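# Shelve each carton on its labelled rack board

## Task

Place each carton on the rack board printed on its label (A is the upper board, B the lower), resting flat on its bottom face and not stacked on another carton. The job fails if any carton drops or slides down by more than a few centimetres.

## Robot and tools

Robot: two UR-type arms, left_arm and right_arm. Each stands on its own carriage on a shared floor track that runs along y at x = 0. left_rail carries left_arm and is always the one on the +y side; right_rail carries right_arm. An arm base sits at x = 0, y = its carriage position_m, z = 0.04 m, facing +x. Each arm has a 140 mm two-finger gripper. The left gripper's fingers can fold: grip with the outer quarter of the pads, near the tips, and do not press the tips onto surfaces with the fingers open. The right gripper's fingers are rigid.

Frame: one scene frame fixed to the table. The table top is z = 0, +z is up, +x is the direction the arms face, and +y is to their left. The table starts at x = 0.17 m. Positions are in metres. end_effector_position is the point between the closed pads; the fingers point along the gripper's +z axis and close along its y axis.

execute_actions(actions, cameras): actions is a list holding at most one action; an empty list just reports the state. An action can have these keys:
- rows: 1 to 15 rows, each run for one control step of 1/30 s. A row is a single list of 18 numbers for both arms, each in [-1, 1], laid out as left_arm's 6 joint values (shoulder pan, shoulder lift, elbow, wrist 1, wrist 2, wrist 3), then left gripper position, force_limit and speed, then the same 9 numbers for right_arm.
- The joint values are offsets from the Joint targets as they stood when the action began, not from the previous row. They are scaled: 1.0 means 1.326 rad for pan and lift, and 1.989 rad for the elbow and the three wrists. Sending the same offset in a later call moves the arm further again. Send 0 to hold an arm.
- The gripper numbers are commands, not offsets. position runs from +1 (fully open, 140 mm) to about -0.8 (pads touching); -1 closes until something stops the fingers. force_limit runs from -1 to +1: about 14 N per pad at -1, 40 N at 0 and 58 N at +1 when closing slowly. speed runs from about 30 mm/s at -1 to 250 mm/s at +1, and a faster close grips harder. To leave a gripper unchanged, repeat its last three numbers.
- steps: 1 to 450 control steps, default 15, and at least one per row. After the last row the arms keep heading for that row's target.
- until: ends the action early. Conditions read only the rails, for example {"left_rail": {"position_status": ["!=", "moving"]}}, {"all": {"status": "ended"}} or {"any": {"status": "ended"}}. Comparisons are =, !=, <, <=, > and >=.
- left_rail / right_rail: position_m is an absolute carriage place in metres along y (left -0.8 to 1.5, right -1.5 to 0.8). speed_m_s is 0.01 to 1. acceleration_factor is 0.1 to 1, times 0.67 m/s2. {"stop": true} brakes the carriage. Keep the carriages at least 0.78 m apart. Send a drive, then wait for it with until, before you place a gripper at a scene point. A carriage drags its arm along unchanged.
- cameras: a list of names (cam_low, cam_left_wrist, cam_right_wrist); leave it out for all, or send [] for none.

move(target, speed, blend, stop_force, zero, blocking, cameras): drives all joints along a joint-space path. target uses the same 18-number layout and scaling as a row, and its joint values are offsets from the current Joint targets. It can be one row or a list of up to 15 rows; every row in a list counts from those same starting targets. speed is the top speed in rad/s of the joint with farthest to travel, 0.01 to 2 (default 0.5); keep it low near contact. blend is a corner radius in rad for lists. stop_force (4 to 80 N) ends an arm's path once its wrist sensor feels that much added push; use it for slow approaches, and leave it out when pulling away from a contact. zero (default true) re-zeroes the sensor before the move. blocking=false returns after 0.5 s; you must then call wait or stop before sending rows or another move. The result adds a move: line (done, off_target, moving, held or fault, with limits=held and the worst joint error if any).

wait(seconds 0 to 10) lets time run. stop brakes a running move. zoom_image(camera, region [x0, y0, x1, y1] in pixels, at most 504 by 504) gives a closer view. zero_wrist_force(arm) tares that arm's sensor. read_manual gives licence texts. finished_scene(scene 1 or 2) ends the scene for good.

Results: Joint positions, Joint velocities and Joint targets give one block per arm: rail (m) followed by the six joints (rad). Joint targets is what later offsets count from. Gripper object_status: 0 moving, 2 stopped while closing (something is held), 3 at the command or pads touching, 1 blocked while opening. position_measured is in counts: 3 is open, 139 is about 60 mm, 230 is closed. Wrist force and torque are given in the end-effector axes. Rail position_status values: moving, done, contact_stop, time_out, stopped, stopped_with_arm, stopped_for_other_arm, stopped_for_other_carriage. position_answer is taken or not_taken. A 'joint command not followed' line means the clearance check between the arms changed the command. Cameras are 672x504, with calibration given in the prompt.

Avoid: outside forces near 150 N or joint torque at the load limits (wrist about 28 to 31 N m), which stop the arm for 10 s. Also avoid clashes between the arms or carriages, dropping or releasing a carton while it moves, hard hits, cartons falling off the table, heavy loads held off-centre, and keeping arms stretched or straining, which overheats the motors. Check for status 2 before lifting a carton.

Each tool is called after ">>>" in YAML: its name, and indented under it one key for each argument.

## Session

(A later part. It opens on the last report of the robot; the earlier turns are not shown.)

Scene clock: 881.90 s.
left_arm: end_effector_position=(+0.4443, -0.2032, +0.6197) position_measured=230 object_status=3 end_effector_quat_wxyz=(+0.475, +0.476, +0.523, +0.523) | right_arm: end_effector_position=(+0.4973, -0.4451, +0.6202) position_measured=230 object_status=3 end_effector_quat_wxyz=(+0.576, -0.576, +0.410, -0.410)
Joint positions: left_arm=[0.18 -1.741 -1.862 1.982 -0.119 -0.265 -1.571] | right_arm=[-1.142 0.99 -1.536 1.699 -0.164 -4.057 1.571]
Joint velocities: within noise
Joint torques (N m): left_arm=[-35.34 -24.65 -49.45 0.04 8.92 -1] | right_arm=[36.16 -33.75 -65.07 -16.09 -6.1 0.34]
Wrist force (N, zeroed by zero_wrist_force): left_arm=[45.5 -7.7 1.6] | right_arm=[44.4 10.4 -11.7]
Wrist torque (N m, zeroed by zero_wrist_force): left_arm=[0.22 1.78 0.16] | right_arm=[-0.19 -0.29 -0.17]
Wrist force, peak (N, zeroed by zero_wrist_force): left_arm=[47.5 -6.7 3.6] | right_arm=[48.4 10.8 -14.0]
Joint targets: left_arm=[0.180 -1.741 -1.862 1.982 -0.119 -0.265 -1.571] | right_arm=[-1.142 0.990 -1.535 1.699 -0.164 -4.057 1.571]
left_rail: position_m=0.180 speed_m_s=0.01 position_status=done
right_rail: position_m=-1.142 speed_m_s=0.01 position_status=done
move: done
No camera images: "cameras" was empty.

>>> move:
  target:
    - [0.1079,0.0256,-0.0120,-0.0050,0.0719,0,-1,-1,-1,-0.0593,0.0241,-0.0170,0.0009,-0.0395,0,-1,-1,-1]
    - [0.2106,0.0596,-0.0290,-0.0107,0.1404,0,-1,-1,-1,-0.1135,0.0540,-0.0388,0.0028,-0.0757,0,-1,-1,-1]
    - [0.3052,0.1005,-0.0508,-0.0162,0.2035,0,-1,-1,-1,-0.1623,0.0886,-0.0652,0.0061,-0.1082,0,-1,-1,-1]
    - [0.3909,0.1464,-0.0772,-0.0203,0.2606,0,-1,-1,-1,-0.2058,0.1280,-0.0965,0.0112,-0.1372,0,-1,-1,-1]
    - [0.4672,0.1963,-0.1081,-0.0227,0.3115,0,-1,-1,-1,-0.2448,0.1715,-0.1327,0.0184,-0.1632,0,-1,-1,-1]
  speed: 0.08
  blend: 0.01
  cameras: ["cam_low","cam_left_wrist","cam_right_wrist"]

Scene clock: 904.20 s.
left_arm: end_effector_position=(+0.7322, -0.2030, +0.6195) position_measured=230 object_status=3 end_effector_quat_wxyz=(+0.475, +0.476, +0.523, +0.523) | right_arm: end_effector_position=(+0.7851, -0.4448, +0.6202) position_measured=230 object_status=3 end_effector_quat_wxyz=(+0.576, -0.576, +0.410, -0.410)
Joint positions: left_arm=[0.18 -1.122 -1.602 1.767 -0.164 0.354 -1.571] | right_arm=[-1.142 0.666 -1.308 1.435 -0.127 -4.381 1.571]
Joint velocities: within noise
Joint torques (N m): left_arm=[-17.92 -13.07 -73.48 -10.23 23.37 -0.24] | right_arm=[16.22 -59.22 -63.64 -3.95 -19.48 0.5]
Wrist force (N, zeroed by zero_wrist_force): left_arm=[40.9 -7.7 3.6] | right_arm=[39.7 10.2 -13.3]
Wrist torque (N m, zeroed by zero_wrist_force): left_arm=[0.25 1.61 0.16] | right_arm=[-0.29 -0.92 -0.26]
Wrist force, peak (N, zeroed by zero_wrist_force): left_arm=[56.8 -7.0 4.7] | right_arm=[54.9 11.3 -16.2]
Joint targets: left_arm=[0.180 -1.122 -1.602 1.767 -0.164 0.354 -1.571] | right_arm=[-1.142 0.666 -1.308 1.435 -0.127 -4.382 1.571]
left_rail: position_m=0.180 speed_m_s=0.01 position_status=done
right_rail: position_m=-1.142 speed_m_s=0.01 position_status=done
move: done
camera_calibration:
cam_left_wrist: T_world_to_cam=[[-0.0175233, -0.00475219, 0.999835, -0.598562], [-0.247409, -0.96887, -0.00894115, -0.0138248], [0.968753, -0.247524, 0.0158021, -0.586532], [0, 0, 0, 1]] pos_world=[0.554295, -0.16142, 0.607608]
cam_right_wrist: T_world_to_cam=[[-0.0195797, 0.0172532, -0.999659, 0.649985], [-0.604866, 0.795916, 0.0255839, 0.814787], [0.796086, 0.605161, -0.00514796, -0.17661], [0, 0, 0, 1]] pos_world=[0.64616, -0.552838, 0.628009]

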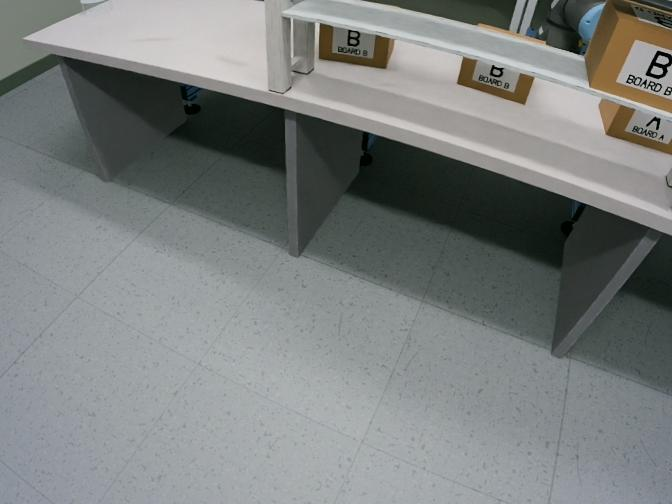

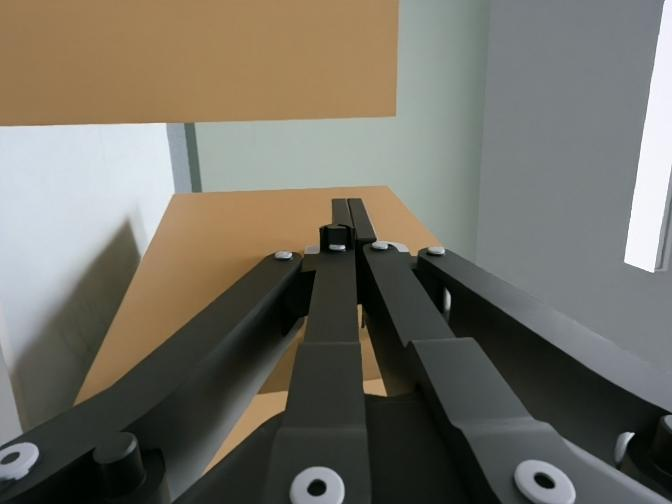

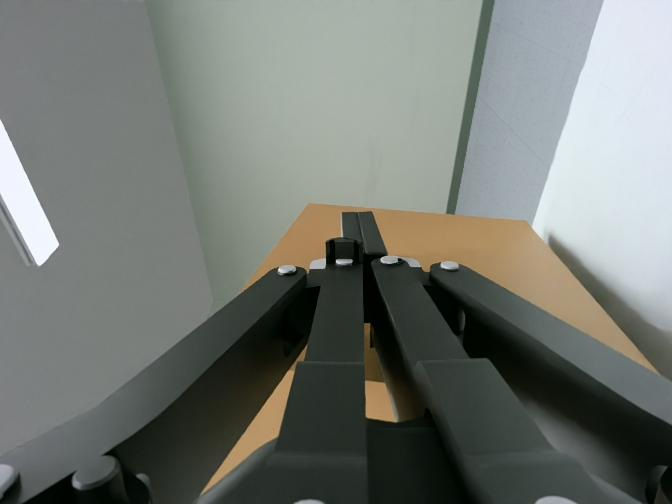

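>>> move:
  target: [0,0.0146,0.0399,-0.0496,0,0,-1,-1,-1,0,0.0116,0.0391,-0.0468,0,0,-1,-1,-1]
  speed: 0.035
  stop_force: 8
  cameras: []

Scene clock: 913.07 s.
left_arm: end_effector_position=(+0.7326, -0.2035, +0.5934) position_measured=230 object_status=3 end_effector_quat_wxyz=(+0.475, +0.476, +0.523, +0.523) | right_arm: end_effector_position=(+0.7857, -0.4445, +0.6019) position_measured=230 object_status=3 end_effector_quat_wxyz=(+0.576, -0.576, +0.410, -0.410)
Joint positions: left_arm=[0.18 -1.122 -1.593 1.804 -0.211 0.354 -1.571] | right_arm=[-1.142 0.666 -1.303 1.461 -0.158 -4.382 1.571]
Joint velocities: within noise
Joint torques (N m): left_arm=[-27.59 -53.7 -73.36 -2.43 22.05 -0.01] | right_arm=[23.64 -81.7 -62.13 -5.57 -18.43 0.56]
Wrist force (N, zeroed by zero_wrist_force): left_arm=[48.6 -5.8 8.8] | right_arm=[47.0 8.6 -18.4]
Wrist torque (N m, zeroed by zero_wrist_force): left_arm=[0.03 1.97 0.05] | right_arm=[0.05 -1.86 -0.44]
Wrist force, peak (N, zeroed by zero_wrist_force): left_arm=[51.5 4.1 3.6] | right_arm=[48.2 9.7 -18.7]
Joint targets: left_arm=[0.180 -1.122 -1.593 1.804 -0.211 0.354 -1.571] | right_arm=[-1.142 0.666 -1.303 1.461 -0.158 -4.382 1.571]
left_rail: position_m=0.180 speed_m_s=0.01 position_status=done
right_rail: position_m=-1.142 speed_m_s=0.01 position_status=done
move: contact (left_arm, right_arm); left_arm: the wrist 1 is farthest, 0.052 rad from its target; right_arm: the wrist 1 is farthest, 0.062 rad from its target
No camera images: "cameras" was empty.

>>> move:
  target: [0,0,0,0,0,0,-1,-1,-1,0,0.0018,0.006,-0.0072,0,0,-1,-1,-1]
  speed: 0.02
  stop_force: 14
  cameras: ["cam_left_wrist","cam_right_wrist"]

Scene clock: 918.60 s.
left_arm: end_effector_position=(+0.7326, -0.2035, +0.5934) position_measured=230 object_status=3 end_effector_quat_wxyz=(+0.475, +0.476, +0.523, +0.523) | right_arm: end_effector_position=(+0.7857, -0.4445, +0.5934) position_measured=230 object_status=3 end_effector_quat_wxyz=(+0.576, -0.576, +0.410, -0.410)
Joint positions: left_arm=[0.18 -1.122 -1.593 1.804 -0.211 0.354 -1.571] | right_arm=[-1.142 0.666 -1.301 1.473 -0.172 -4.382 1.571]
Joint velocities: within noise
Joint torques (N m): left_arm=[-28.76 -54.66 -71.15 -3.52 22.06 0] | right_arm=[22.76 -48.92 -43.13 -11.94 -18.43 0.42]
Wrist force (N, zeroed by zero_wrist_force): left_arm=[46.2 -7.3 6.0] | right_arm=[45.4 1.6 -18.4]
Wrist torque (N m, zeroed by zero_wrist_force): left_arm=[0.03 1.89 0.14] | right_arm=[0.39 -1.31 -0.28]
Wrist force, peak (N, zeroed by zero_wrist_force): left_arm=[48.8 -5.8 8.7] | right_arm=[47.4 8.8 -18.4]
Joint targets: left_arm=[0.180 -1.122 -1.593 1.804 -0.211 0.354 -1.571] | right_arm=[-1.142 0.666 -1.301 1.473 -0.172 -4.382 1.571]
left_rail: position_m=0.180 speed_m_s=0.01 position_status=done
right_rail: position_m=-1.142 speed_m_s=0.01 position_status=done
move: done
camera_calibration:
cam_left_wrist: T_world_to_cam=[[-0.0175177, -0.00476401, 0.999835, -0.572485], [-0.247343, -0.968887, -0.00895015, -0.0144731], [0.96877, -0.247459, 0.0157944, -0.586619], [0, 0, 0, 1]] pos_world=[0.55469, -0.161914, 0.581526]
cam_right_wrist: T_world_to_cam=[[-0.0195333, 0.01729, -0.99966, 0.623264], [-0.604824, 0.795948, 0.0255848, 0.815566], [0.79612, 0.605118, -0.00509009, -0.177468], [0, 0, 0, 1]] pos_world=[0.646734, -0.552535, 0.601282]
Images, in order (width x height): cam_left_wrist 672x504, cam_right_wrist 672x504.

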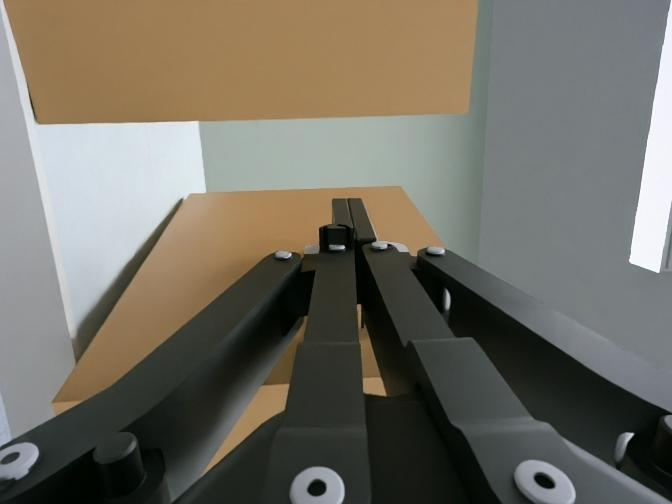

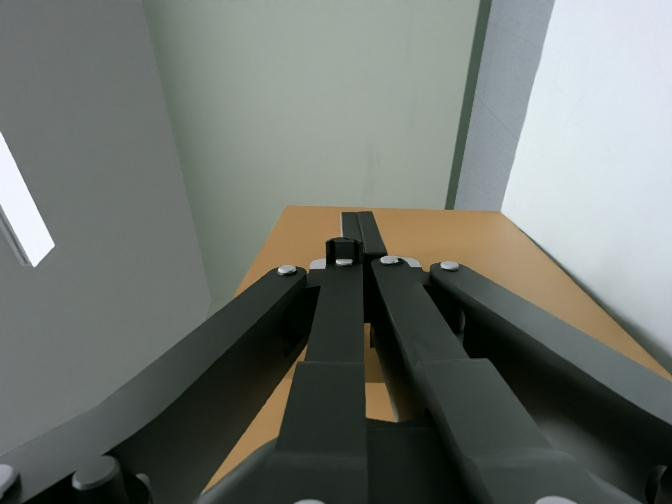

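>>> move:
  target: [0,0.0049,0.0133,-0.0166,0,0,-1,-1,-1,0,0.0039,0.0131,-0.0156,0,0,-1,-1,-1]
  speed: 0.025
  stop_force: 11
  cameras: []

Scene clock: 924.73 s.
left_arm: end_effector_position=(+0.7325, -0.2035, +0.5847) position_measured=230 object_status=3 end_effector_quat_wxyz=(+0.475, +0.476, +0.523, +0.523) | right_arm: end_effector_position=(+0.7857, -0.4445, +0.5846) position_measured=230 object_status=3 end_effector_quat_wxyz=(+0.576, -0.576, +0.410, -0.410)
Joint positions: left_arm=[0.18 -1.122 -1.59 1.817 -0.226 0.354 -1.571] | right_arm=[-1.142 0.666 -1.298 1.485 -0.187 -4.382 1.571]
Joint velocities: within noise
Joint torques (N m): left_arm=[-27.44 -47.04 -67.97 -1.71 21.8 -0.05] | right_arm=[22.18 -66.21 -49.8 -0.82 -18.72 0.39]
Wrist force (N, zeroed by zero_wrist_force): left_arm=[48.3 2.7 1.7] | right_arm=[44.0 -8.0 -18.5]
Wrist torque (N m, zeroed by zero_wrist_force): left_arm=[-0.25 1.92 -0.03] | right_arm=[0.00 -1.19 -0.10]
Wrist force, peak (N, zeroed by zero_wrist_force): left_arm=[50.4 13.1 2.4] | right_arm=[46.7 1.6 -18.8]
Joint targets: left_arm=[0.180 -1.122 -1.590 1.817 -0.226 0.354 -1.571] | right_arm=[-1.142 0.666 -1.298 1.485 -0.188 -4.382 1.571]
left_rail: position_m=0.180 speed_m_s=0.01 position_status=done
right_rail: position_m=-1.142 speed_m_s=0.01 position_status=done
move: contact (left_arm, right_arm); left_arm: the wrist 1 is farthest, 0.018 rad from its target; right_arm: the wrist 1 is farthest, 0.016 rad from its target
No camera images: "cameras" was empty.

>>> execute_actions:
  actions:
    - {"left_rail":{"position_m":0.194,"speed_m_s":0.01},"right_rail":{"position_m":-1.156,"speed_m_s":0.01},"steps":90,"until":{"all":{"status":"ended"}}}
  cameras: ["cam_left_wrist","cam_right_wrist"]

Scene clock: 933.30 s.
left_arm: end_effector_position=(+0.7325, -0.1891, +0.5847) position_measured=230 object_status=3 end_effector_quat_wxyz=(+0.475, +0.476, +0.523, +0.523) | right_arm: end_effector_position=(+0.7857, -0.4585, +0.5846) position_measured=230 object_status=3 end_effector_quat_wxyz=(+0.576, -0.576, +0.410, -0.410)
Joint positions: left_arm=[0.194 -1.122 -1.59 1.817 -0.226 0.354 -1.571] | right_arm=[-1.156 0.666 -1.298 1.485 -0.187 -4.382 1.571]
Joint velocities: within noise
Joint torques (N m): left_arm=[10.33 -48.24 -38.79 -1.98 -2.02 -0.12] | right_arm=[-13.24 -66.27 -46.61 -4.49 2.78 0.78]
Wrist force (N, zeroed by zero_wrist_force): left_arm=[-0.3 -0.3 -0.2] | right_arm=[1.9 -3.3 -0.5]
Wrist torque (N m, zeroed by zero_wrist_force): left_arm=[-0.08 0.05 0.01] | right_arm=[-0.76 -0.46 -0.03]
Wrist force, peak (N, zeroed by zero_wrist_force): left_arm=[48.7 2.7 1.8] | right_arm=[44.3 -6.9 -19.1]
Joint targets: left_arm=[0.194 -1.122 -1.590 1.817 -0.226 0.354 -1.571] | right_arm=[-1.156 0.666 -1.298 1.485 -0.188 -4.382 1.571]
Tool commands: left_gripper/position=-1.0 left_gripper/force_limit=-1.0 left_gripper/speed=-1.0 right_gripper/position=-1.0 right_gripper/force_limit=-1.0 right_gripper/speed=-1.0
left_rail: position_m=0.194 speed_m_s=0.01 position_status=done
right_rail: position_m=-1.156 speed_m_s=0.01 position_status=done
camera_calibration:
cam_left_wrist: T_world_to_cam=[[-0.0175981, -0.00459706, 0.999835, -0.563598], [-0.247347, -0.968887, -0.00880834, -0.000731884], [0.968767, -0.247462, 0.0159135, -0.582977], [0, 0, 0, 1]] pos_world=[0.55467, -0.147564, 0.572776]
cam_right_wrist: T_world_to_cam=[[-0.0194087, 0.0173874, -0.99966, 0.614609], [-0.604839, 0.795936, 0.0255871, 0.826946], [0.796111, 0.60513, -0.00493151, -0.169047], [0, 0, 0, 1]] pos_world=[0.646678, -0.566588, 0.592407]
Images, in order (width x height): cam_left_wrist 672x504, cam_right_wrist 672x504.

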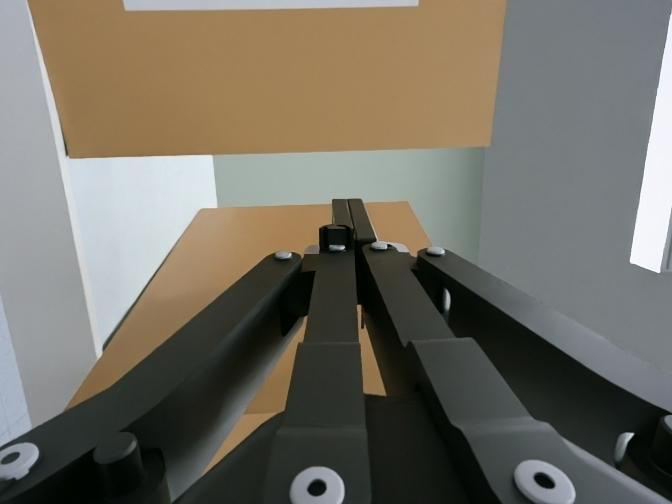

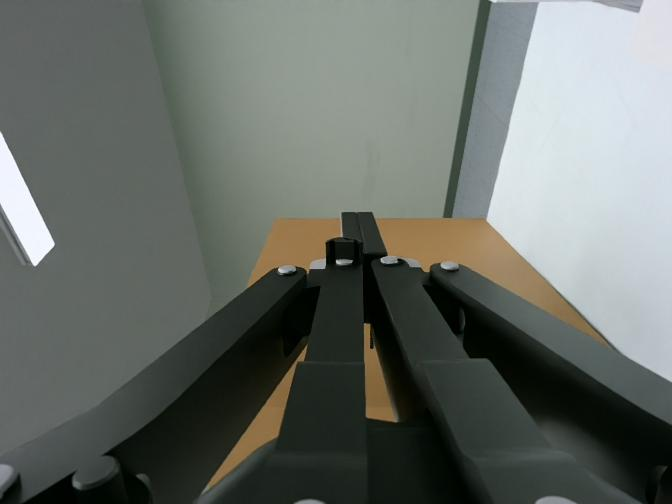

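>>> move:
  target:
    - [0,-0.0094,-0.0255,0.0313,0,0,-1,-1,-1,0,-0.0075,-0.0251,0.0306,0,0,-1,-1,-1]
    - [-0.1620,-0.1052,0.0318,0.0378,-0.1080,0,-1,-1,-1,0.0825,-0.0904,0.0424,0.0183,0.0550,0,-1,-1,-1]
    - [-0.3593,-0.1801,0.0706,0.0490,-0.2396,0,-1,-1,-1,0.1855,-0.1549,0.0906,0.0131,0.1237,0,-1,-1,-1]
    - [-0.4672,-0.2057,0.0826,0.0540,-0.3115,0,-1,-1,-1,0.2448,-0.1790,0.1076,0.0122,0.1632,0,-1,-1,-1]
    - [-0.4710,-0.1333,0.0469,0.0414,-0.1960,0,-1,-1,-1,0.2642,-0.3553,0.2148,0.0226,0.2946,0,-1,-1,-1]
  speed: 0.25
  blend: 0.02
  cameras: ["cam_left_wrist","cam_right_wrist"]

>>> execute_actions:
  actions:
    - {"left_rail":{"position_m":0.68,"speed_m_s":0.4},"steps":120,"until":{"all":{"status":"ended"}}}
  cameras: []

>>> execute_actions:
  actions:
    - {"right_rail":{"position_m":-0.705,"speed_m_s":0.4},"steps":120,"until":{"all":{"status":"ended"}}}
  cameras: ["cam_left_wrist","cam_right_wrist"]

Scene clock: 969.07 s.
left_arm: end_effector_position=(+0.4308, -0.3234, +0.6200) position_measured=230 object_status=3 end_effector_quat_wxyz=(+0.534, +0.534, +0.464, +0.464) | right_arm: end_effector_position=(+0.4254, -0.6523, +0.6197) position_measured=230 object_status=3 end_effector_quat_wxyz=(+0.524, -0.524, +0.475, -0.475)
Joint positions: left_arm=[0.194 -1.746 -1.767 1.91 -0.144 -0.036 -1.571] | right_arm=[-1.156 1.016 -1.769 1.912 -0.143 -3.796 1.571]
Joint velocities: within noise
Joint torques (N m): left_arm=[-13.87 -6.78 -58.83 -2.24 2.19 -0.02] | right_arm=[9.99 -43.69 -34.05 1.41 3.99 0.39]
Wrist force (N, zeroed by zero_wrist_force): left_arm=[-0.1 -0.1 0.4] | right_arm=[2.3 -2.9 -0.8]
Wrist torque (N m, zeroed by zero_wrist_force): left_arm=[-0.02 0.03 0.00] | right_arm=[-0.68 -0.56 0.01]
Wrist force, peak (N, zeroed by zero_wrist_force): left_arm=[0.0 -2.8 -0.1] | right_arm=[7.5 -3.3 1.9]
Joint targets: left_arm=[0.194 -1.746 -1.767 1.910 -0.144 -0.036 -1.571] | right_arm=[-1.156 1.016 -1.769 1.913 -0.143 -3.796 1.571]
left_rail: position_m=0.194 speed_m_s=0.01 position_status=done
right_rail: position_m=-1.156 speed_m_s=0.01 position_status=done
move: done
camera_calibration:
cam_left_wrist: T_world_to_cam=[[-0.0182163, 0.000716486, 0.999834, -0.602864], [-0.465699, -0.884908, -0.0078506, -0.0844681], [0.884756, -0.465764, 0.0164534, -0.359207], [0, 0, 0, 1]] pos_world=[0.267492, -0.24162, 0.608011]
cam_right_wrist: T_world_to_cam=[[-0.015475, 0.0206266, -0.999667, 0.646524], [-0.40246, 0.915093, 0.0251117, 0.754296], [0.915307, 0.402715, -0.00585971, 0.0530699], [0, 0, 0, 1]] pos_world=[0.265004, -0.724959, 0.627678]
Images, in order (width x height): cam_left_wrist 672x504, cam_right_wrist 672x504.

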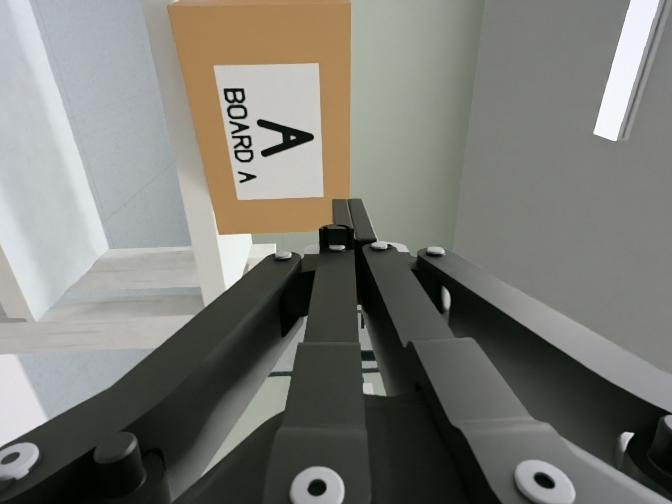

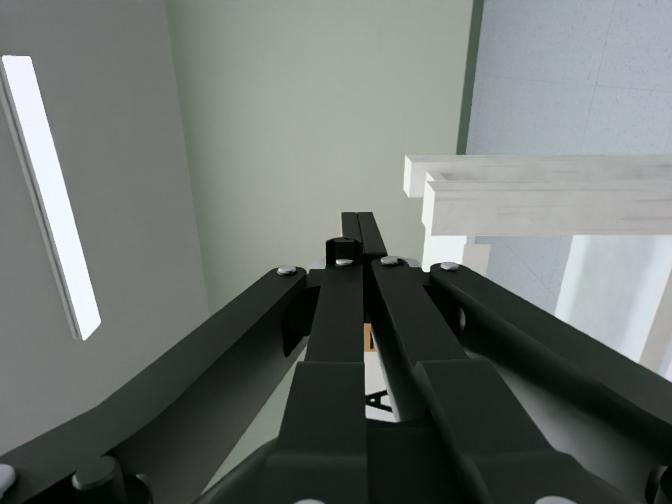

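Scene clock: 971.73 s.
left_arm: end_effector_position=(+0.4308, +0.1625, +0.6200) position_measured=230 object_status=3 end_effector_quat_wxyz=(+0.534, +0.534, +0.464, +0.464) end_effector_velocity=(+0.000, +0.000, +0.000) end_effector_angular_velocity=(+0.000, +0.000, +0.000) | right_arm: end_effector_position=(+0.4253, -0.6524, +0.6197) position_measured=230 object_status=3 end_effector_quat_wxyz=(+0.524, -0.524, +0.475, -0.475)
Joint positions: left_arm=[0.68 -1.746 -1.767 1.91 -0.144 -0.036 -1.571] | right_arm=[-1.156 1.016 -1.769 1.913 -0.143 -3.796 1.571]
Joint velocities: left_arm=[0.001 0 0.001 0 0 0 -0.001] | right_arm=[within noise]
Joint torques (N m): left_arm=[8.55 -44.2 -50.43 1.54 1.71 -0.32] | right_arm=[9.88 -40.71 -38.75 1.07 3.32 0.43]
Wrist force (N, zeroed by zero_wrist_force): left_arm=[-0.1 -0.2 0.3] | right_arm=[1.9 -3.2 -1.1]
Wrist torque (N m, zeroed by zero_wrist_force): left_arm=[-0.06 0.02 0.00] | right_arm=[-0.73 -0.47 0.01]
Wrist force, peak (N, zeroed by zero_wrist_force): left_arm=[-1.5 -0.4 0.0] | right_arm=[2.1 -3.3 -1.1]
Joint targets: left_arm=[0.680 -1.746 -1.767 1.910 -0.144 -0.036 -1.571] | right_arm=[-1.156 1.016 -1.769 1.913 -0.143 -3.796 1.571]
Tool commands: left_gripper/position=-1.0 left_gripper/force_limit=-1.0 left_gripper/speed=-1.0 right_gripper/position=-1.0 right_gripper/force_limit=-1.0 right_gripper/speed=-1.0
left_rail: position_m=0.680 speed_m_s=0.40 position_status=done
right_rail: position_m=-1.156 speed_m_s=0.01 position_status=done
No camera images: "cameras" was empty.

Scene clock: 974.30 s.
left_arm: end_effector_position=(+0.4308, +0.1626, +0.6200) position_measured=230 object_status=3 end_effector_quat_wxyz=(+0.534, +0.534, +0.464, +0.464) | right_arm: end_effector_position=(+0.4253, -0.2015, +0.6197) position_measured=230 object_status=3 end_effector_quat_wxyz=(+0.524, -0.524, +0.475, -0.475) end_effector_velocity=(+0.001, +0.000, -0.001) end_effector_angular_velocity=(-0.002, +0.000, -0.001)
Joint positions: left_arm=[0.68 -1.746 -1.767 1.91 -0.144 -0.036 -1.571] | right_arm=[-0.705 1.016 -1.769 1.913 -0.143 -3.796 1.571]
Joint velocities: left_arm=[within noise] | right_arm=[0.001 -0.001 0.001 0 0 0.001 -0.001]
Joint torques (N m): left_arm=[8.84 -50.31 -42.36 1.47 0.93 -0.36] | right_arm=[5.01 -19.53 -42.95 0.64 2.74 0.52]
Wrist force (N, zeroed by zero_wrist_force): left_arm=[-0.3 -0.3 0.0] | right_arm=[2.3 -2.9 -1.0]
Wrist torque (N m, zeroed by zero_wrist_force): left_arm=[-0.06 0.05 0.00] | right_arm=[-0.69 -0.54 0.01]
Wrist force, peak (N, zeroed by zero_wrist_force): left_arm=[0.3 -0.6 0.2] | right_arm=[3.3 -3.1 -1.1]
Joint targets: left_arm=[0.680 -1.746 -1.767 1.910 -0.144 -0.036 -1.571] | right_arm=[-0.705 1.016 -1.769 1.913 -0.143 -3.796 1.571]
Tool commands: left_gripper/position=-1.0 left_gripper/force_limit=-1.0 left_gripper/speed=-1.0 right_gripper/position=-1.0 right_gripper/force_limit=-1.0 right_gripper/speed=-1.0
left_rail: position_m=0.680 speed_m_s=0.40 position_status=done
right_rail: position_m=-0.705 speed_m_s=0.40 position_status=done
camera_calibration:
cam_left_wrist: T_world_to_cam=[[-0.0182161, 0.000720699, 0.999834, -0.603215], [-0.465844, -0.884832, -0.00784946, 0.345561], [0.884679, -0.46591, 0.0164539, -0.132815], [0, 0, 0, 1]] pos_world=[0.267488, 0.244318, 0.608012]
cam_right_wrist: T_world_to_cam=[[-0.0154664, 0.0206378, -0.999667, 0.637218], [-0.402319, 0.915155, 0.0251175, 0.341736], [0.915369, 0.402573, -0.00585116, -0.12846], [0, 0, 0, 1]] pos_world=[0.26493, -0.274177, 0.627671]
Images, in order (width x height): cam_left_wrist 672x504, cam_right_wrist 672x504.

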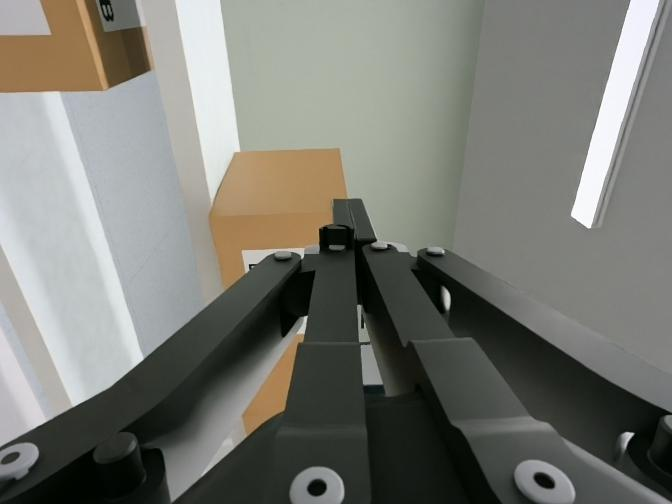

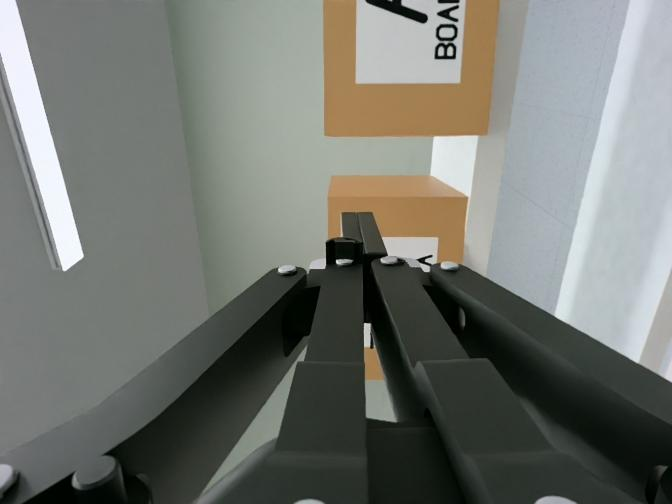

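>>> move:
  target:
    - [0,0.0707,0.1184,-0.1655,0,0,-1,-1,-1,0,0.0707,0.1185,-0.1656,0,0,-1,-1,-1]
    - [0,0.2589,0.2064,-0.3790,0,0,-1,-1,-1,0,0.2593,0.2067,-0.3795,0,0,-1,-1,-1]
    - [0,0.5124,0.2319,-0.5735,0,0,-1,-1,-1,0,0.5135,0.2322,-0.5746,0,0,-1,-1,-1]
  speed: 0.4
  blend: 0.02
  cameras: ["cam_left_wrist","cam_right_wrist"]

>>> zero_wrist_force:
  arm: "left_arm"

>>> zero_wrist_force:
  arm: "right_arm"

>>> execute_actions:
  actions:
    - {"left_rail":{"position_m":0.637,"speed_m_s":0.05},"right_rail":{"position_m":-0.662,"speed_m_s":0.05},"steps":90,"until":{"all":{"status":"ended"}}}
  cameras: []

>>> execute_actions:
  actions:
    - {"left_rail":{"position_m":0.630,"speed_m_s":0.01},"right_rail":{"position_m":-0.655,"speed_m_s":0.01},"steps":60,"until":{"all":{"status":"ended"}}}
  cameras: []

Scene clock: 990.50 s.
left_arm: end_effector_position=(+0.4308, +0.1625, +0.0952) position_measured=230 object_status=3 end_effector_quat_wxyz=(+0.534, +0.534, +0.464, +0.464) | right_arm: end_effector_position=(+0.4253, -0.2015, +0.0951) position_measured=230 object_status=3 end_effector_quat_wxyz=(+0.524, -0.524, +0.475, -0.475)
Joint positions: left_arm=[0.68 -1.746 -1.088 2.371 -1.284 -0.036 -1.571] | right_arm=[-0.705 1.016 -1.089 2.374 -1.285 -3.796 1.571]
Joint velocities: within noise
Joint torques (N m): left_arm=[7.76 -39.21 -2.86 -2.21 -0.07 0.11] | right_arm=[-8.48 -46.81 -4.82 -5.93 0.97 0.68]
Wrist force (N, zeroed by zero_wrist_force): left_arm=[-0.1 0.0 0.1] | right_arm=[2.1 -3.2 -0.8]
Wrist torque (N m, zeroed by zero_wrist_force): left_arm=[0.00 0.03 0.01] | right_arm=[-0.75 -0.49 0.01]
Wrist force, peak (N, zeroed by zero_wrist_force): left_arm=[0.3 2.2 0.2] | right_arm=[2.4 -5.5 -1.6]
Joint targets: left_arm=[0.680 -1.746 -1.087 2.371 -1.285 -0.036 -1.571] | right_arm=[-0.705 1.016 -1.088 2.374 -1.285 -3.796 1.571]
left_rail: position_m=0.680 speed_m_s=0.40 position_status=done
right_rail: position_m=-0.705 speed_m_s=0.40 position_status=done
move: done
camera_calibration:
cam_left_wrist: T_world_to_cam=[[-0.018212, 0.000743485, 0.999834, -0.0784525], [-0.465844, -0.884832, -0.00782741, 0.341404], [0.884679, -0.465909, 0.0164609, -0.124191], [0, 0, 0, 1]] pos_world=[0.267481, 0.244282, 0.0831561]
cam_right_wrist: T_world_to_cam=[[-0.0153757, 0.0207837, -0.999666, 0.112751], [-0.402321, 0.915151, 0.0252147, 0.354859], [0.915369, 0.402574, -0.00570938, -0.131543], [0, 0, 0, 1]] pos_world=[0.264912, -0.274138, 0.103015]
Images, in order (width x height): cam_left_wrist 672x504, cam_right_wrist 672x504.

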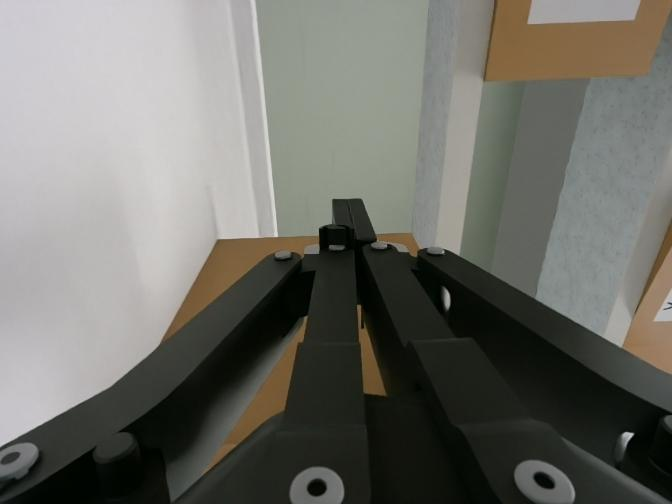

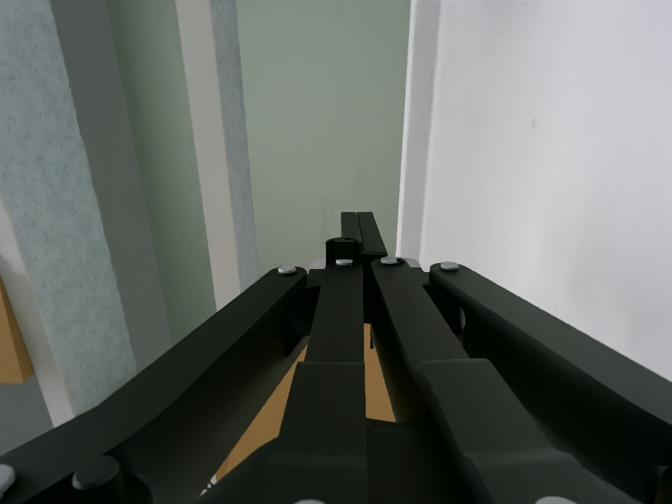

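Wrist force sensor zeroed.

Wrist force sensor zeroed.

Scene clock: 991.77 s.
left_arm: end_effector_position=(+0.4308, +0.1197, +0.0951) position_measured=230 object_status=3 end_effector_quat_wxyz=(+0.534, +0.534, +0.464, +0.464) | right_arm: end_effector_position=(+0.4253, -0.1586, +0.0950) position_measured=230 object_status=3 end_effector_quat_wxyz=(+0.524, -0.524, +0.475, -0.475)
Joint positions: left_arm=[0.637 -1.746 -1.087 2.371 -1.285 -0.036 -1.571] | right_arm=[-0.662 1.016 -1.088 2.374 -1.285 -3.796 1.571]
Joint velocities: within noise
Joint torques (N m): left_arm=[0.36 -41.97 -26.93 -1.61 2.29 0.07] | right_arm=[-10 -46.61 -13.34 -4.92 0.68 0.5]
Wrist force (N, zeroed by zero_wrist_force): left_arm=[6.7 0.9 -1.1] | right_arm=[0.0 0.0 0.3]
Wrist torque (N m, zeroed by zero_wrist_force): left_arm=[-0.10 0.24 -0.03] | right_arm=[0.01 0.00 0.01]
Wrist force, peak (N, zeroed by zero_wrist_force): left_arm=[10.2 0.9 -1.4] | right_arm=[-0.9 -0.1 -0.1]
Joint targets: left_arm=[0.637 -1.746 -1.087 2.371 -1.285 -0.036 -1.571] | right_arm=[-0.662 1.016 -1.088 2.374 -1.285 -3.796 1.571]
Tool commands: left_gripper/position=-1.0 left_gripper/force_limit=-1.0 left_gripper/speed=-1.0 right_gripper/position=-1.0 right_gripper/force_limit=-1.0 right_gripper/speed=-1.0
left_rail: position_m=0.637 speed_m_s=0.05 position_status=done
right_rail: position_m=-0.662 speed_m_s=0.05 position_status=done
No camera images: "cameras" was empty.

Scene clock: 992.73 s.
left_arm: end_effector_position=(+0.4308, +0.1125, +0.0951) position_measured=230 object_status=3 end_effector_quat_wxyz=(+0.534, +0.534, +0.464, +0.464) | right_arm: end_effector_position=(+0.4253, -0.1515, +0.0950) position_measured=230 object_status=3 end_effector_quat_wxyz=(+0.524, -0.524, +0.475, -0.475)
Joint positions: left_arm=[0.63 -1.746 -1.087 2.371 -1.285 -0.036 -1.571] | right_arm=[-0.655 1.016 -1.088 2.374 -1.285 -3.796 1.571]
Joint velocities: within noise
Joint torques (N m): left_arm=[-10.1 -44.2 -27.41 -0.98 5.93 0.03] | right_arm=[-13.72 -48.67 -20.32 -3.96 0.44 0.37]
Wrist force (N, zeroed by zero_wrist_force): left_arm=[7.1 0.6 -0.9] | right_arm=[-0.1 -0.2 0.0]
Wrist torque (N m, zeroed by zero_wrist_force): left_arm=[-0.07 0.25 -0.02] | right_arm=[-0.04 0.02 0.00]
Wrist force, peak (N, zeroed by zero_wrist_force): left_arm=[9.4 1.5 -1.4] | right_arm=[0.5 0.1 0.0]
Joint targets: left_arm=[0.630 -1.746 -1.087 2.371 -1.285 -0.036 -1.571] | right_arm=[-0.655 1.016 -1.088 2.374 -1.285 -3.796 1.571]
Tool commands: left_gripper/position=-1.0 left_gripper/force_limit=-1.0 left_gripper/speed=-1.0 right_gripper/position=-1.0 right_gripper/force_limit=-1.0 right_gripper/speed=-1.0
left_rail: position_m=0.630 speed_m_s=0.01 position_status=done
right_rail: position_m=-0.655 speed_m_s=0.01 position_status=done
No camera images: "cameras" was empty.

>>> execute_actions:
  actions:
    - {"right_rail":{"position_m":-0.6505,"speed_m_s":0.01},"steps":60,"until":{"right_rail":{"position_status":["!=","moving"]}}}
  cameras: ["cam_low"]

Scene clock: 1025.33 s.
left_arm: end_effector_position=(+0.4308, +0.1125, +0.0951) position_measured=230 object_status=3 end_effector_quat_wxyz=(+0.534, +0.534, +0.464, +0.464) | right_arm: end_effector_position=(+0.4253, -0.1470, +0.0950) position_measured=230 object_status=3 end_effector_quat_wxyz=(+0.524, -0.524, +0.475, -0.475)
Joint positions: left_arm=[0.63 -1.746 -1.087 2.371 -1.285 -0.036 -1.571] | right_arm=[-0.65 1.016 -1.088 2.374 -1.285 -3.796 1.571]
Joint velocities: within noise
Joint torques (N m): left_arm=[-17.08 -68.79 -8.49 1.42 5.78 -0.4] | right_arm=[-12.28 -59.5 -17.89 -1.22 -0.59 0.42]
Wrist force (N, zeroed by zero_wrist_force): left_arm=[6.6 0.6 -0.4] | right_arm=[-0.1 -0.1 0.3]
Wrist torque (N m, zeroed by zero_wrist_force): left_arm=[-0.10 0.24 -0.02] | right_arm=[0.00 0.01 0.00]
Wrist force, peak (N, zeroed by zero_wrist_force): left_arm=[7.4 0.7 -0.7] | right_arm=[0.4 -0.4 0.0]
Joint targets: left_arm=[0.630 -1.746 -1.087 2.371 -1.285 -0.036 -1.571] | right_arm=[-0.650 1.016 -1.088 2.374 -1.285 -3.796 1.571]
Tool commands: left_gripper/position=-1.0 left_gripper/force_limit=-1.0 left_gripper/speed=-1.0 right_gripper/position=-1.0 right_gripper/force_limit=-1.0 right_gripper/speed=-1.0
left_rail: position_m=0.630 speed_m_s=0.01 position_status=done
right_rail: position_m=-0.650 speed_m_s=0.01 position_status=done
Images, in order (width x height): cam_low 672x504.

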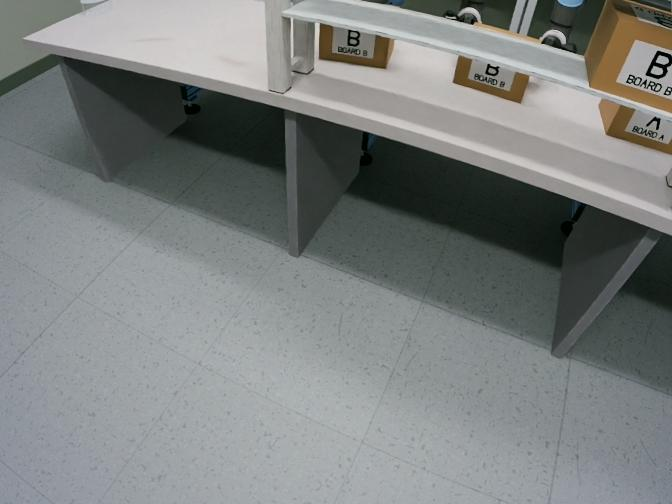

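>>> execute_actions:
  actions:
    - {"right_rail":{"position_m":-0.6465,"speed_m_s":0.01},"steps":60,"until":{"right_rail":{"position_status":["!=","moving"]}}}
  cameras: []

>>> execute_actions:
  actions:
    - {"right_rail":{"position_m":-0.6445,"speed_m_s":0.01},"steps":60,"until":{"right_rail":{"position_status":["!=","moving"]}}}
  cameras: []

Scene clock: 1030.33 s.
left_arm: end_effector_position=(+0.4308, +0.1125, +0.0951) position_measured=230 object_status=3 end_effector_quat_wxyz=(+0.534, +0.534, +0.464, +0.464) | right_arm: end_effector_position=(+0.4253, -0.1430, +0.0950) position_measured=230 object_status=3 end_effector_quat_wxyz=(+0.524, -0.524, +0.475, -0.475)
Joint positions: left_arm=[0.63 -1.746 -1.087 2.371 -1.285 -0.036 -1.571] | right_arm=[-0.646 1.016 -1.088 2.374 -1.285 -3.796 1.571]
Joint velocities: within noise
Joint torques (N m): left_arm=[-17.91 -76.04 -8.54 1.2 4.91 -0.13] | right_arm=[-12.48 -66.79 -16.7 0.62 -1.45 0.58]
Wrist force (N, zeroed by zero_wrist_force): left_arm=[6.3 0.9 0.0] | right_arm=[1.1 -0.3 -0.8]
Wrist torque (N m, zeroed by zero_wrist_force): left_arm=[-0.03 0.28 -0.02] | right_arm=[0.00 0.05 0.01]
Wrist force, peak (N, zeroed by zero_wrist_force): left_arm=[6.8 0.8 -0.1] | right_arm=[1.6 0.4 -1.2]
Joint targets: left_arm=[0.630 -1.746 -1.087 2.371 -1.285 -0.036 -1.571] | right_arm=[-0.646 1.016 -1.088 2.374 -1.285 -3.796 1.571]
Tool commands: left_gripper/position=-1.0 left_gripper/force_limit=-1.0 left_gripper/speed=-1.0 right_gripper/position=-1.0 right_gripper/force_limit=-1.0 right_gripper/speed=-1.0
left_rail: position_m=0.630 speed_m_s=0.01 position_status=done
right_rail: position_m=-0.646 speed_m_s=0.01 position_status=done
No camera images: "cameras" was empty.

Scene clock: 1030.80 s.
left_arm: end_effector_position=(+0.4308, +0.1125, +0.0951) position_measured=230 object_status=3 end_effector_quat_wxyz=(+0.534, +0.534, +0.464, +0.464) | right_arm: end_effector_position=(+0.4253, -0.1410, +0.0950) position_measured=230 object_status=3 end_effector_quat_wxyz=(+0.524, -0.524, +0.475, -0.475)
Joint positions: left_arm=[0.63 -1.746 -1.087 2.371 -1.285 -0.036 -1.571] | right_arm=[-0.644 1.016 -1.088 2.374 -1.285 -3.796 1.571]
Joint velocities: within noise
Joint torques (N m): left_arm=[-18.1 -79.88 -7.34 1.06 4.38 0.08] | right_arm=[-12.73 -65.53 -16.99 0.36 -1.49 0.58]
Wrist force (N, zeroed by zero_wrist_force): left_arm=[6.5 0.7 -0.4] | right_arm=[1.4 -0.3 -1.3]
Wrist torque (N m, zeroed by zero_wrist_force): left_arm=[-0.08 0.24 -0.02] | right_arm=[-0.01 -0.01 0.00]
Wrist force, peak (N, zeroed by zero_wrist_force): left_arm=[6.5 0.7 -0.4] | right_arm=[1.5 0.6 -1.4]
Joint targets: left_arm=[0.630 -1.746 -1.087 2.371 -1.285 -0.036 -1.571] | right_arm=[-0.644 1.016 -1.088 2.374 -1.285 -3.796 1.571]
Tool commands: left_gripper/position=-1.0 left_gripper/force_limit=-1.0 left_gripper/speed=-1.0 right_gripper/position=-1.0 right_gripper/force_limit=-1.0 right_gripper/speed=-1.0
left_rail: position_m=0.630 speed_m_s=0.01 position_status=done
right_rail: position_m=-0.644 speed_m_s=0.01 position_status=done
No camera images: "cameras" was empty.

>>> execute_actions:
  actions:
    - {"right_rail":{"position_m":-0.6425,"speed_m_s":0.01},"steps":60,"until":{"right_rail":{"position_status":["!=","moving"]}}}
  cameras: []

>>> execute_actions:
  actions:
    - {"right_rail":{"position_m":-0.6405,"speed_m_s":0.01},"steps":60,"until":{"right_rail":{"position_status":["!=","moving"]}}}
  cameras: []

Scene clock: 1036.17 s.
left_arm: end_effector_position=(+0.4308, +0.1125, +0.0951) position_measured=230 object_status=3 end_effector_quat_wxyz=(+0.534, +0.534, +0.464, +0.464) | right_arm: end_effector_position=(+0.4253, -0.1390, +0.0950) position_measured=230 object_status=3 end_effector_quat_wxyz=(+0.524, -0.524, +0.475, -0.475)
Joint positions: left_arm=[0.63 -1.746 -1.087 2.371 -1.285 -0.036 -1.571] | right_arm=[-0.643 1.016 -1.088 2.374 -1.285 -3.796 1.571]
Joint velocities: within noise
Joint torques (N m): left_arm=[-16.84 -78.3 -8.66 0.81 3.1 0.1] | right_arm=[-12.93 -66.09 -15.19 0.27 -2.1 0.87]
Wrist force (N, zeroed by zero_wrist_force): left_arm=[6.0 0.8 -0.1] | right_arm=[1.4 0.3 -1.4]
Wrist torque (N m, zeroed by zero_wrist_force): left_arm=[0.00 0.33 -0.02] | right_arm=[0.06 0.04 0.00]
Wrist force, peak (N, zeroed by zero_wrist_force): left_arm=[6.8 0.9 -0.2] | right_arm=[1.5 0.8 -1.5]
Joint targets: left_arm=[0.630 -1.746 -1.087 2.371 -1.285 -0.036 -1.571] | right_arm=[-0.642 1.016 -1.088 2.374 -1.285 -3.796 1.571]
Tool commands: left_gripper/position=-1.0 left_gripper/force_limit=-1.0 left_gripper/speed=-1.0 right_gripper/position=-1.0 right_gripper/force_limit=-1.0 right_gripper/speed=-1.0
left_rail: position_m=0.630 speed_m_s=0.01 position_status=done
right_rail: position_m=-0.643 position_m_goal=-0.642 speed_m_s=0.01 position_status=done
No camera images: "cameras" was empty.

Scene clock: 1036.63 s.
left_arm: end_effector_position=(+0.4308, +0.1125, +0.0951) position_measured=230 object_status=3 end_effector_quat_wxyz=(+0.534, +0.534, +0.464, +0.464) | right_arm: end_effector_position=(+0.4253, -0.1371, +0.0950) position_measured=230 object_status=3 end_effector_quat_wxyz=(+0.524, -0.524, +0.475, -0.475)
Joint positions: left_arm=[0.63 -1.746 -1.087 2.371 -1.285 -0.036 -1.571] | right_arm=[-0.641 1.016 -1.088 2.374 -1.285 -3.796 1.571]
Joint velocities: within noise
Joint torques (N m): left_arm=[-17.67 -78.46 -9.01 0.87 3.35 0.12] | right_arm=[-9.94 -66.11 -15.17 0.43 -2.37 0.69]
Wrist force (N, zeroed by zero_wrist_force): left_arm=[7.3 0.5 -1.0] | right_arm=[13.0 -2.0 -4.4]
Wrist torque (N m, zeroed by zero_wrist_force): left_arm=[-0.09 0.25 -0.03] | right_arm=[0.13 0.33 0.04]
Wrist force, peak (N, zeroed by zero_wrist_force): left_arm=[7.4 0.7 -1.0] | right_arm=[13.1 -1.0 -4.6]
Joint targets: left_arm=[0.630 -1.746 -1.087 2.371 -1.285 -0.036 -1.571] | right_arm=[-0.640 1.016 -1.088 2.374 -1.285 -3.796 1.571]
Tool commands: left_gripper/position=-1.0 left_gripper/force_limit=-1.0 left_gripper/speed=-1.0 right_gripper/position=-1.0 right_gripper/force_limit=-1.0 right_gripper/speed=-1.0
left_rail: position_m=0.630 speed_m_s=0.01 position_status=done
right_rail: position_m=-0.641 position_m_goal=-0.640 speed_m_s=0.01 position_status=done
No camera images: "cameras" was empty.

Contact. Squeeze.

>>> execute_actions:
  actions:
    - {"left_rail":{"position_m":0.6285,"speed_m_s":0.01},"right_rail":{"position_m":-0.6391,"speed_m_s":0.01},"steps":60,"until":{"all":{"status":"ended"}}}
  cameras: []

Scene clock: 1040.03 s.
left_arm: end_effector_position=(+0.4308, +0.1112, +0.0951) position_measured=230 object_status=3 end_effector_quat_wxyz=(+0.534, +0.534, +0.464, +0.464) | right_arm: end_effector_position=(+0.4252, -0.1357, +0.0950) position_measured=230 object_status=3 end_effector_quat_wxyz=(+0.524, -0.524, +0.475, -0.475)
Joint positions: left_arm=[0.629 -1.746 -1.087 2.372 -1.285 -0.036 -1.571] | right_arm=[-0.639 1.016 -1.088 2.374 -1.285 -3.796 1.571]
Joint velocities: within noise
Joint torques (N m): left_arm=[-15.01 -76.02 -31.42 -0.3 5.62 -0.04] | right_arm=[15.27 -64.7 -21.26 0.05 -2.95 0.44]
Wrist force (N, zeroed by zero_wrist_force): left_arm=[31.2 6.1 -13.5] | right_arm=[28.0 -5.8 -3.8]
Wrist torque (N m, zeroed by zero_wrist_force): left_arm=[-0.10 0.43 -0.20] | right_arm=[0.25 0.71 0.11]
Wrist force, peak (N, zeroed by zero_wrist_force): left_arm=[31.1 6.1 -15.8] | right_arm=[27.9 -6.6 -3.5]
Joint targets: left_arm=[0.629 -1.746 -1.087 2.371 -1.285 -0.036 -1.571] | right_arm=[-0.639 1.016 -1.088 2.374 -1.285 -3.796 1.571]
Tool commands: left_gripper/position=-1.0 left_gripper/force_limit=-1.0 left_gripper/speed=-1.0 right_gripper/position=-1.0 right_gripper/force_limit=-1.0 right_gripper/speed=-1.0
left_rail: position_m=0.629 speed_m_s=0.01 position_status=done
right_rail: position_m=-0.639 speed_m_s=0.01 position_status=done
No camera images: "cameras" was empty.

>>> execute_actions:
  actions:
    - {"left_rail":{"position_m":0.6278,"speed_m_s":0.01},"right_rail":{"position_m":-0.6382,"speed_m_s":0.01},"steps":60,"until":{"all":{"status":"ended"}}}
  cameras: []

Scene clock: 1044.03 s.
left_arm: end_effector_position=(+0.4308, +0.1104, +0.0951) position_measured=230 object_status=3 end_effector_quat_wxyz=(+0.534, +0.534, +0.464, +0.464) | right_arm: end_effector_position=(+0.4253, -0.1348, +0.0950) position_measured=230 object_status=3 end_effector_quat_wxyz=(+0.524, -0.524, +0.475, -0.475)
Joint positions: left_arm=[0.628 -1.746 -1.087 2.371 -1.285 -0.036 -1.571] | right_arm=[-0.638 1.016 -1.088 2.374 -1.285 -3.796 1.571]
Joint velocities: within noise
Joint torques (N m): left_arm=[-16.01 -77.56 -44.22 -4.33 16.96 0.1] | right_arm=[19.93 -64.85 -32.47 0.19 -6.58 0.53]
Wrist force (N, zeroed by zero_wrist_force): left_arm=[44.3 7.6 -17.1] | right_arm=[39.9 -9.9 -5.3]
Wrist torque (N m, zeroed by zero_wrist_force): left_arm=[-0.10 0.20 -0.28] | right_arm=[0.28 1.02 0.16]
Wrist force, peak (N, zeroed by zero_wrist_force): left_arm=[44.3 7.6 -17.1] | right_arm=[39.9 -9.9 -5.3]
Joint targets: left_arm=[0.628 -1.746 -1.087 2.371 -1.285 -0.036 -1.571] | right_arm=[-0.638 1.016 -1.088 2.374 -1.285 -3.796 1.571]
Tool commands: left_gripper/position=-1.0 left_gripper/force_limit=-1.0 left_gripper/speed=-1.0 right_gripper/position=-1.0 right_gripper/force_limit=-1.0 right_gripper/speed=-1.0
left_rail: position_m=0.628 speed_m_s=0.01 position_status=done
right_rail: position_m=-0.638 speed_m_s=0.01 position_status=done
No camera images: "cameras" was empty.

>>> move:
  target: [-0.0017,-0.0303,-0.0002,0.0204,-0.0012,0,-1,-1,-1,0,-0.0303,-0.0002,0.0204,0,0,-1,-1,-1]
  speed: 0.05
  cameras: ["cam_low"]

Scene clock: 1052.93 s.
left_arm: end_effector_position=(+0.4297, +0.1101, +0.1130) position_measured=230 object_status=3 end_effector_quat_wxyz=(+0.534, +0.534, +0.464, +0.464) | right_arm: end_effector_position=(+0.4253, -0.1346, +0.1128) position_measured=230 object_status=3 end_effector_quat_wxyz=(+0.524, -0.524, +0.475, -0.475)
Joint positions: left_arm=[0.628 -1.748 -1.127 2.371 -1.244 -0.038 -1.571] | right_arm=[-0.638 1.016 -1.128 2.374 -1.245 -3.796 1.571]
Joint velocities: within noise
Joint torques (N m): left_arm=[-36 -82.18 -55.52 -0.81 6.92 -0.17] | right_arm=[23.92 -79.01 -45.39 -2.78 -21.12 0.37]
Wrist force (N, zeroed by zero_wrist_force): left_arm=[39.7 -8.4 -6.7] | right_arm=[41.0 9.3 -2.0]
Wrist torque (N m, zeroed by zero_wrist_force): left_arm=[0.19 0.93 0.03] | right_arm=[-0.18 1.05 -0.10]
Wrist force, peak (N, zeroed by zero_wrist_force): left_arm=[45.0 8.4 -18.4] | right_arm=[41.5 8.8 -1.0]
Joint targets: left_arm=[0.628 -1.748 -1.128 2.371 -1.244 -0.038 -1.571] | right_arm=[-0.638 1.016 -1.129 2.374 -1.245 -3.796 1.571]
left_rail: position_m=0.628 speed_m_s=0.01 position_status=done
right_rail: position_m=-0.638 speed_m_s=0.01 position_status=done
move: done
Images, in order (width x height): cam_low 672x504.

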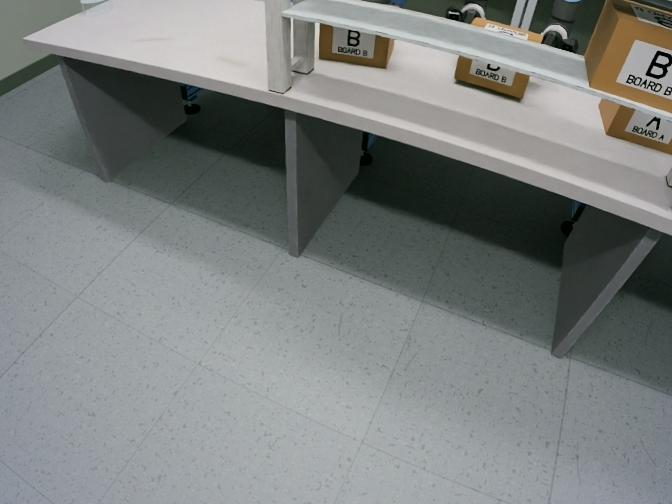

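>>> move:
  target:
    - [0,-0.0609,-0.0023,0.0428,0,0,-1,-1,-1,0,-0.0612,-0.0023,0.0430,0,0,-1,-1,-1]
    - [0,-0.1461,-0.0109,0.1082,0,0,-1,-1,-1,0,-0.1466,-0.0109,0.1086,0,0,-1,-1,-1]
    - [0,-0.2232,-0.0253,0.1741,0,0,-1,-1,-1,0,-0.2239,-0.0253,0.1746,0,0,-1,-1,-1]
    - [0,-0.2904,-0.0451,0.2387,0,0,-1,-1,-1,0,-0.2913,-0.0452,0.2394,0,0,-1,-1,-1]
    - [0,-0.3376,-0.0650,0.2900,0,0,-1,-1,-1,0,-0.3387,-0.0651,0.2909,0,0,-1,-1,-1]
  speed: 0.1
  blend: [0.01,0.01,0.01,0.01,0]
  cameras: ["cam_low"]

Scene clock: 1076.47 s.
left_arm: end_effector_position=(+0.4297, +0.1100, +0.3600) position_measured=230 object_status=3 end_effector_quat_wxyz=(+0.534, +0.534, +0.464, +0.464) | right_arm: end_effector_position=(+0.4253, -0.1346, +0.3598) position_measured=230 object_status=3 end_effector_quat_wxyz=(+0.524, -0.524, +0.475, -0.475)
Joint positions: left_arm=[0.628 -1.748 -1.575 2.242 -0.668 -0.038 -1.571] | right_arm=[-0.638 1.016 -1.577 2.245 -0.666 -3.796 1.571]
Joint velocities: within noise
Joint torques (N m): left_arm=[-29.45 -53.49 -72.46 -0.48 20.42 -0.11] | right_arm=[28.09 -48.71 -61.89 -2.32 -21.88 0.76]
Wrist force (N, zeroed by zero_wrist_force): left_arm=[38.7 -7.8 -6.4] | right_arm=[39.5 9.0 -1.5]
Wrist torque (N m, zeroed by zero_wrist_force): left_arm=[0.13 0.98 0.04] | right_arm=[-0.08 1.16 -0.12]
Wrist force, peak (N, zeroed by zero_wrist_force): left_arm=[49.7 -7.6 -7.8] | right_arm=[51.1 9.5 -1.7]
Joint targets: left_arm=[0.628 -1.748 -1.575 2.242 -0.667 -0.038 -1.571] | right_arm=[-0.638 1.016 -1.578 2.244 -0.666 -3.796 1.571]
left_rail: position_m=0.628 speed_m_s=0.01 position_status=done
right_rail: position_m=-0.638 speed_m_s=0.01 position_status=done
move: done
Images, in order (width x height): cam_low 672x504.

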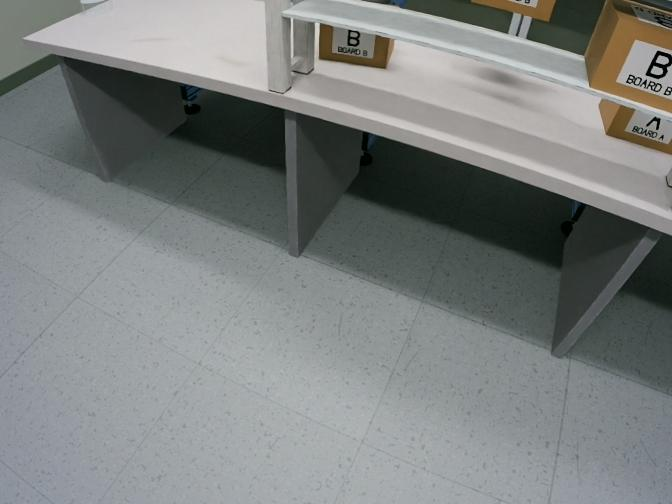

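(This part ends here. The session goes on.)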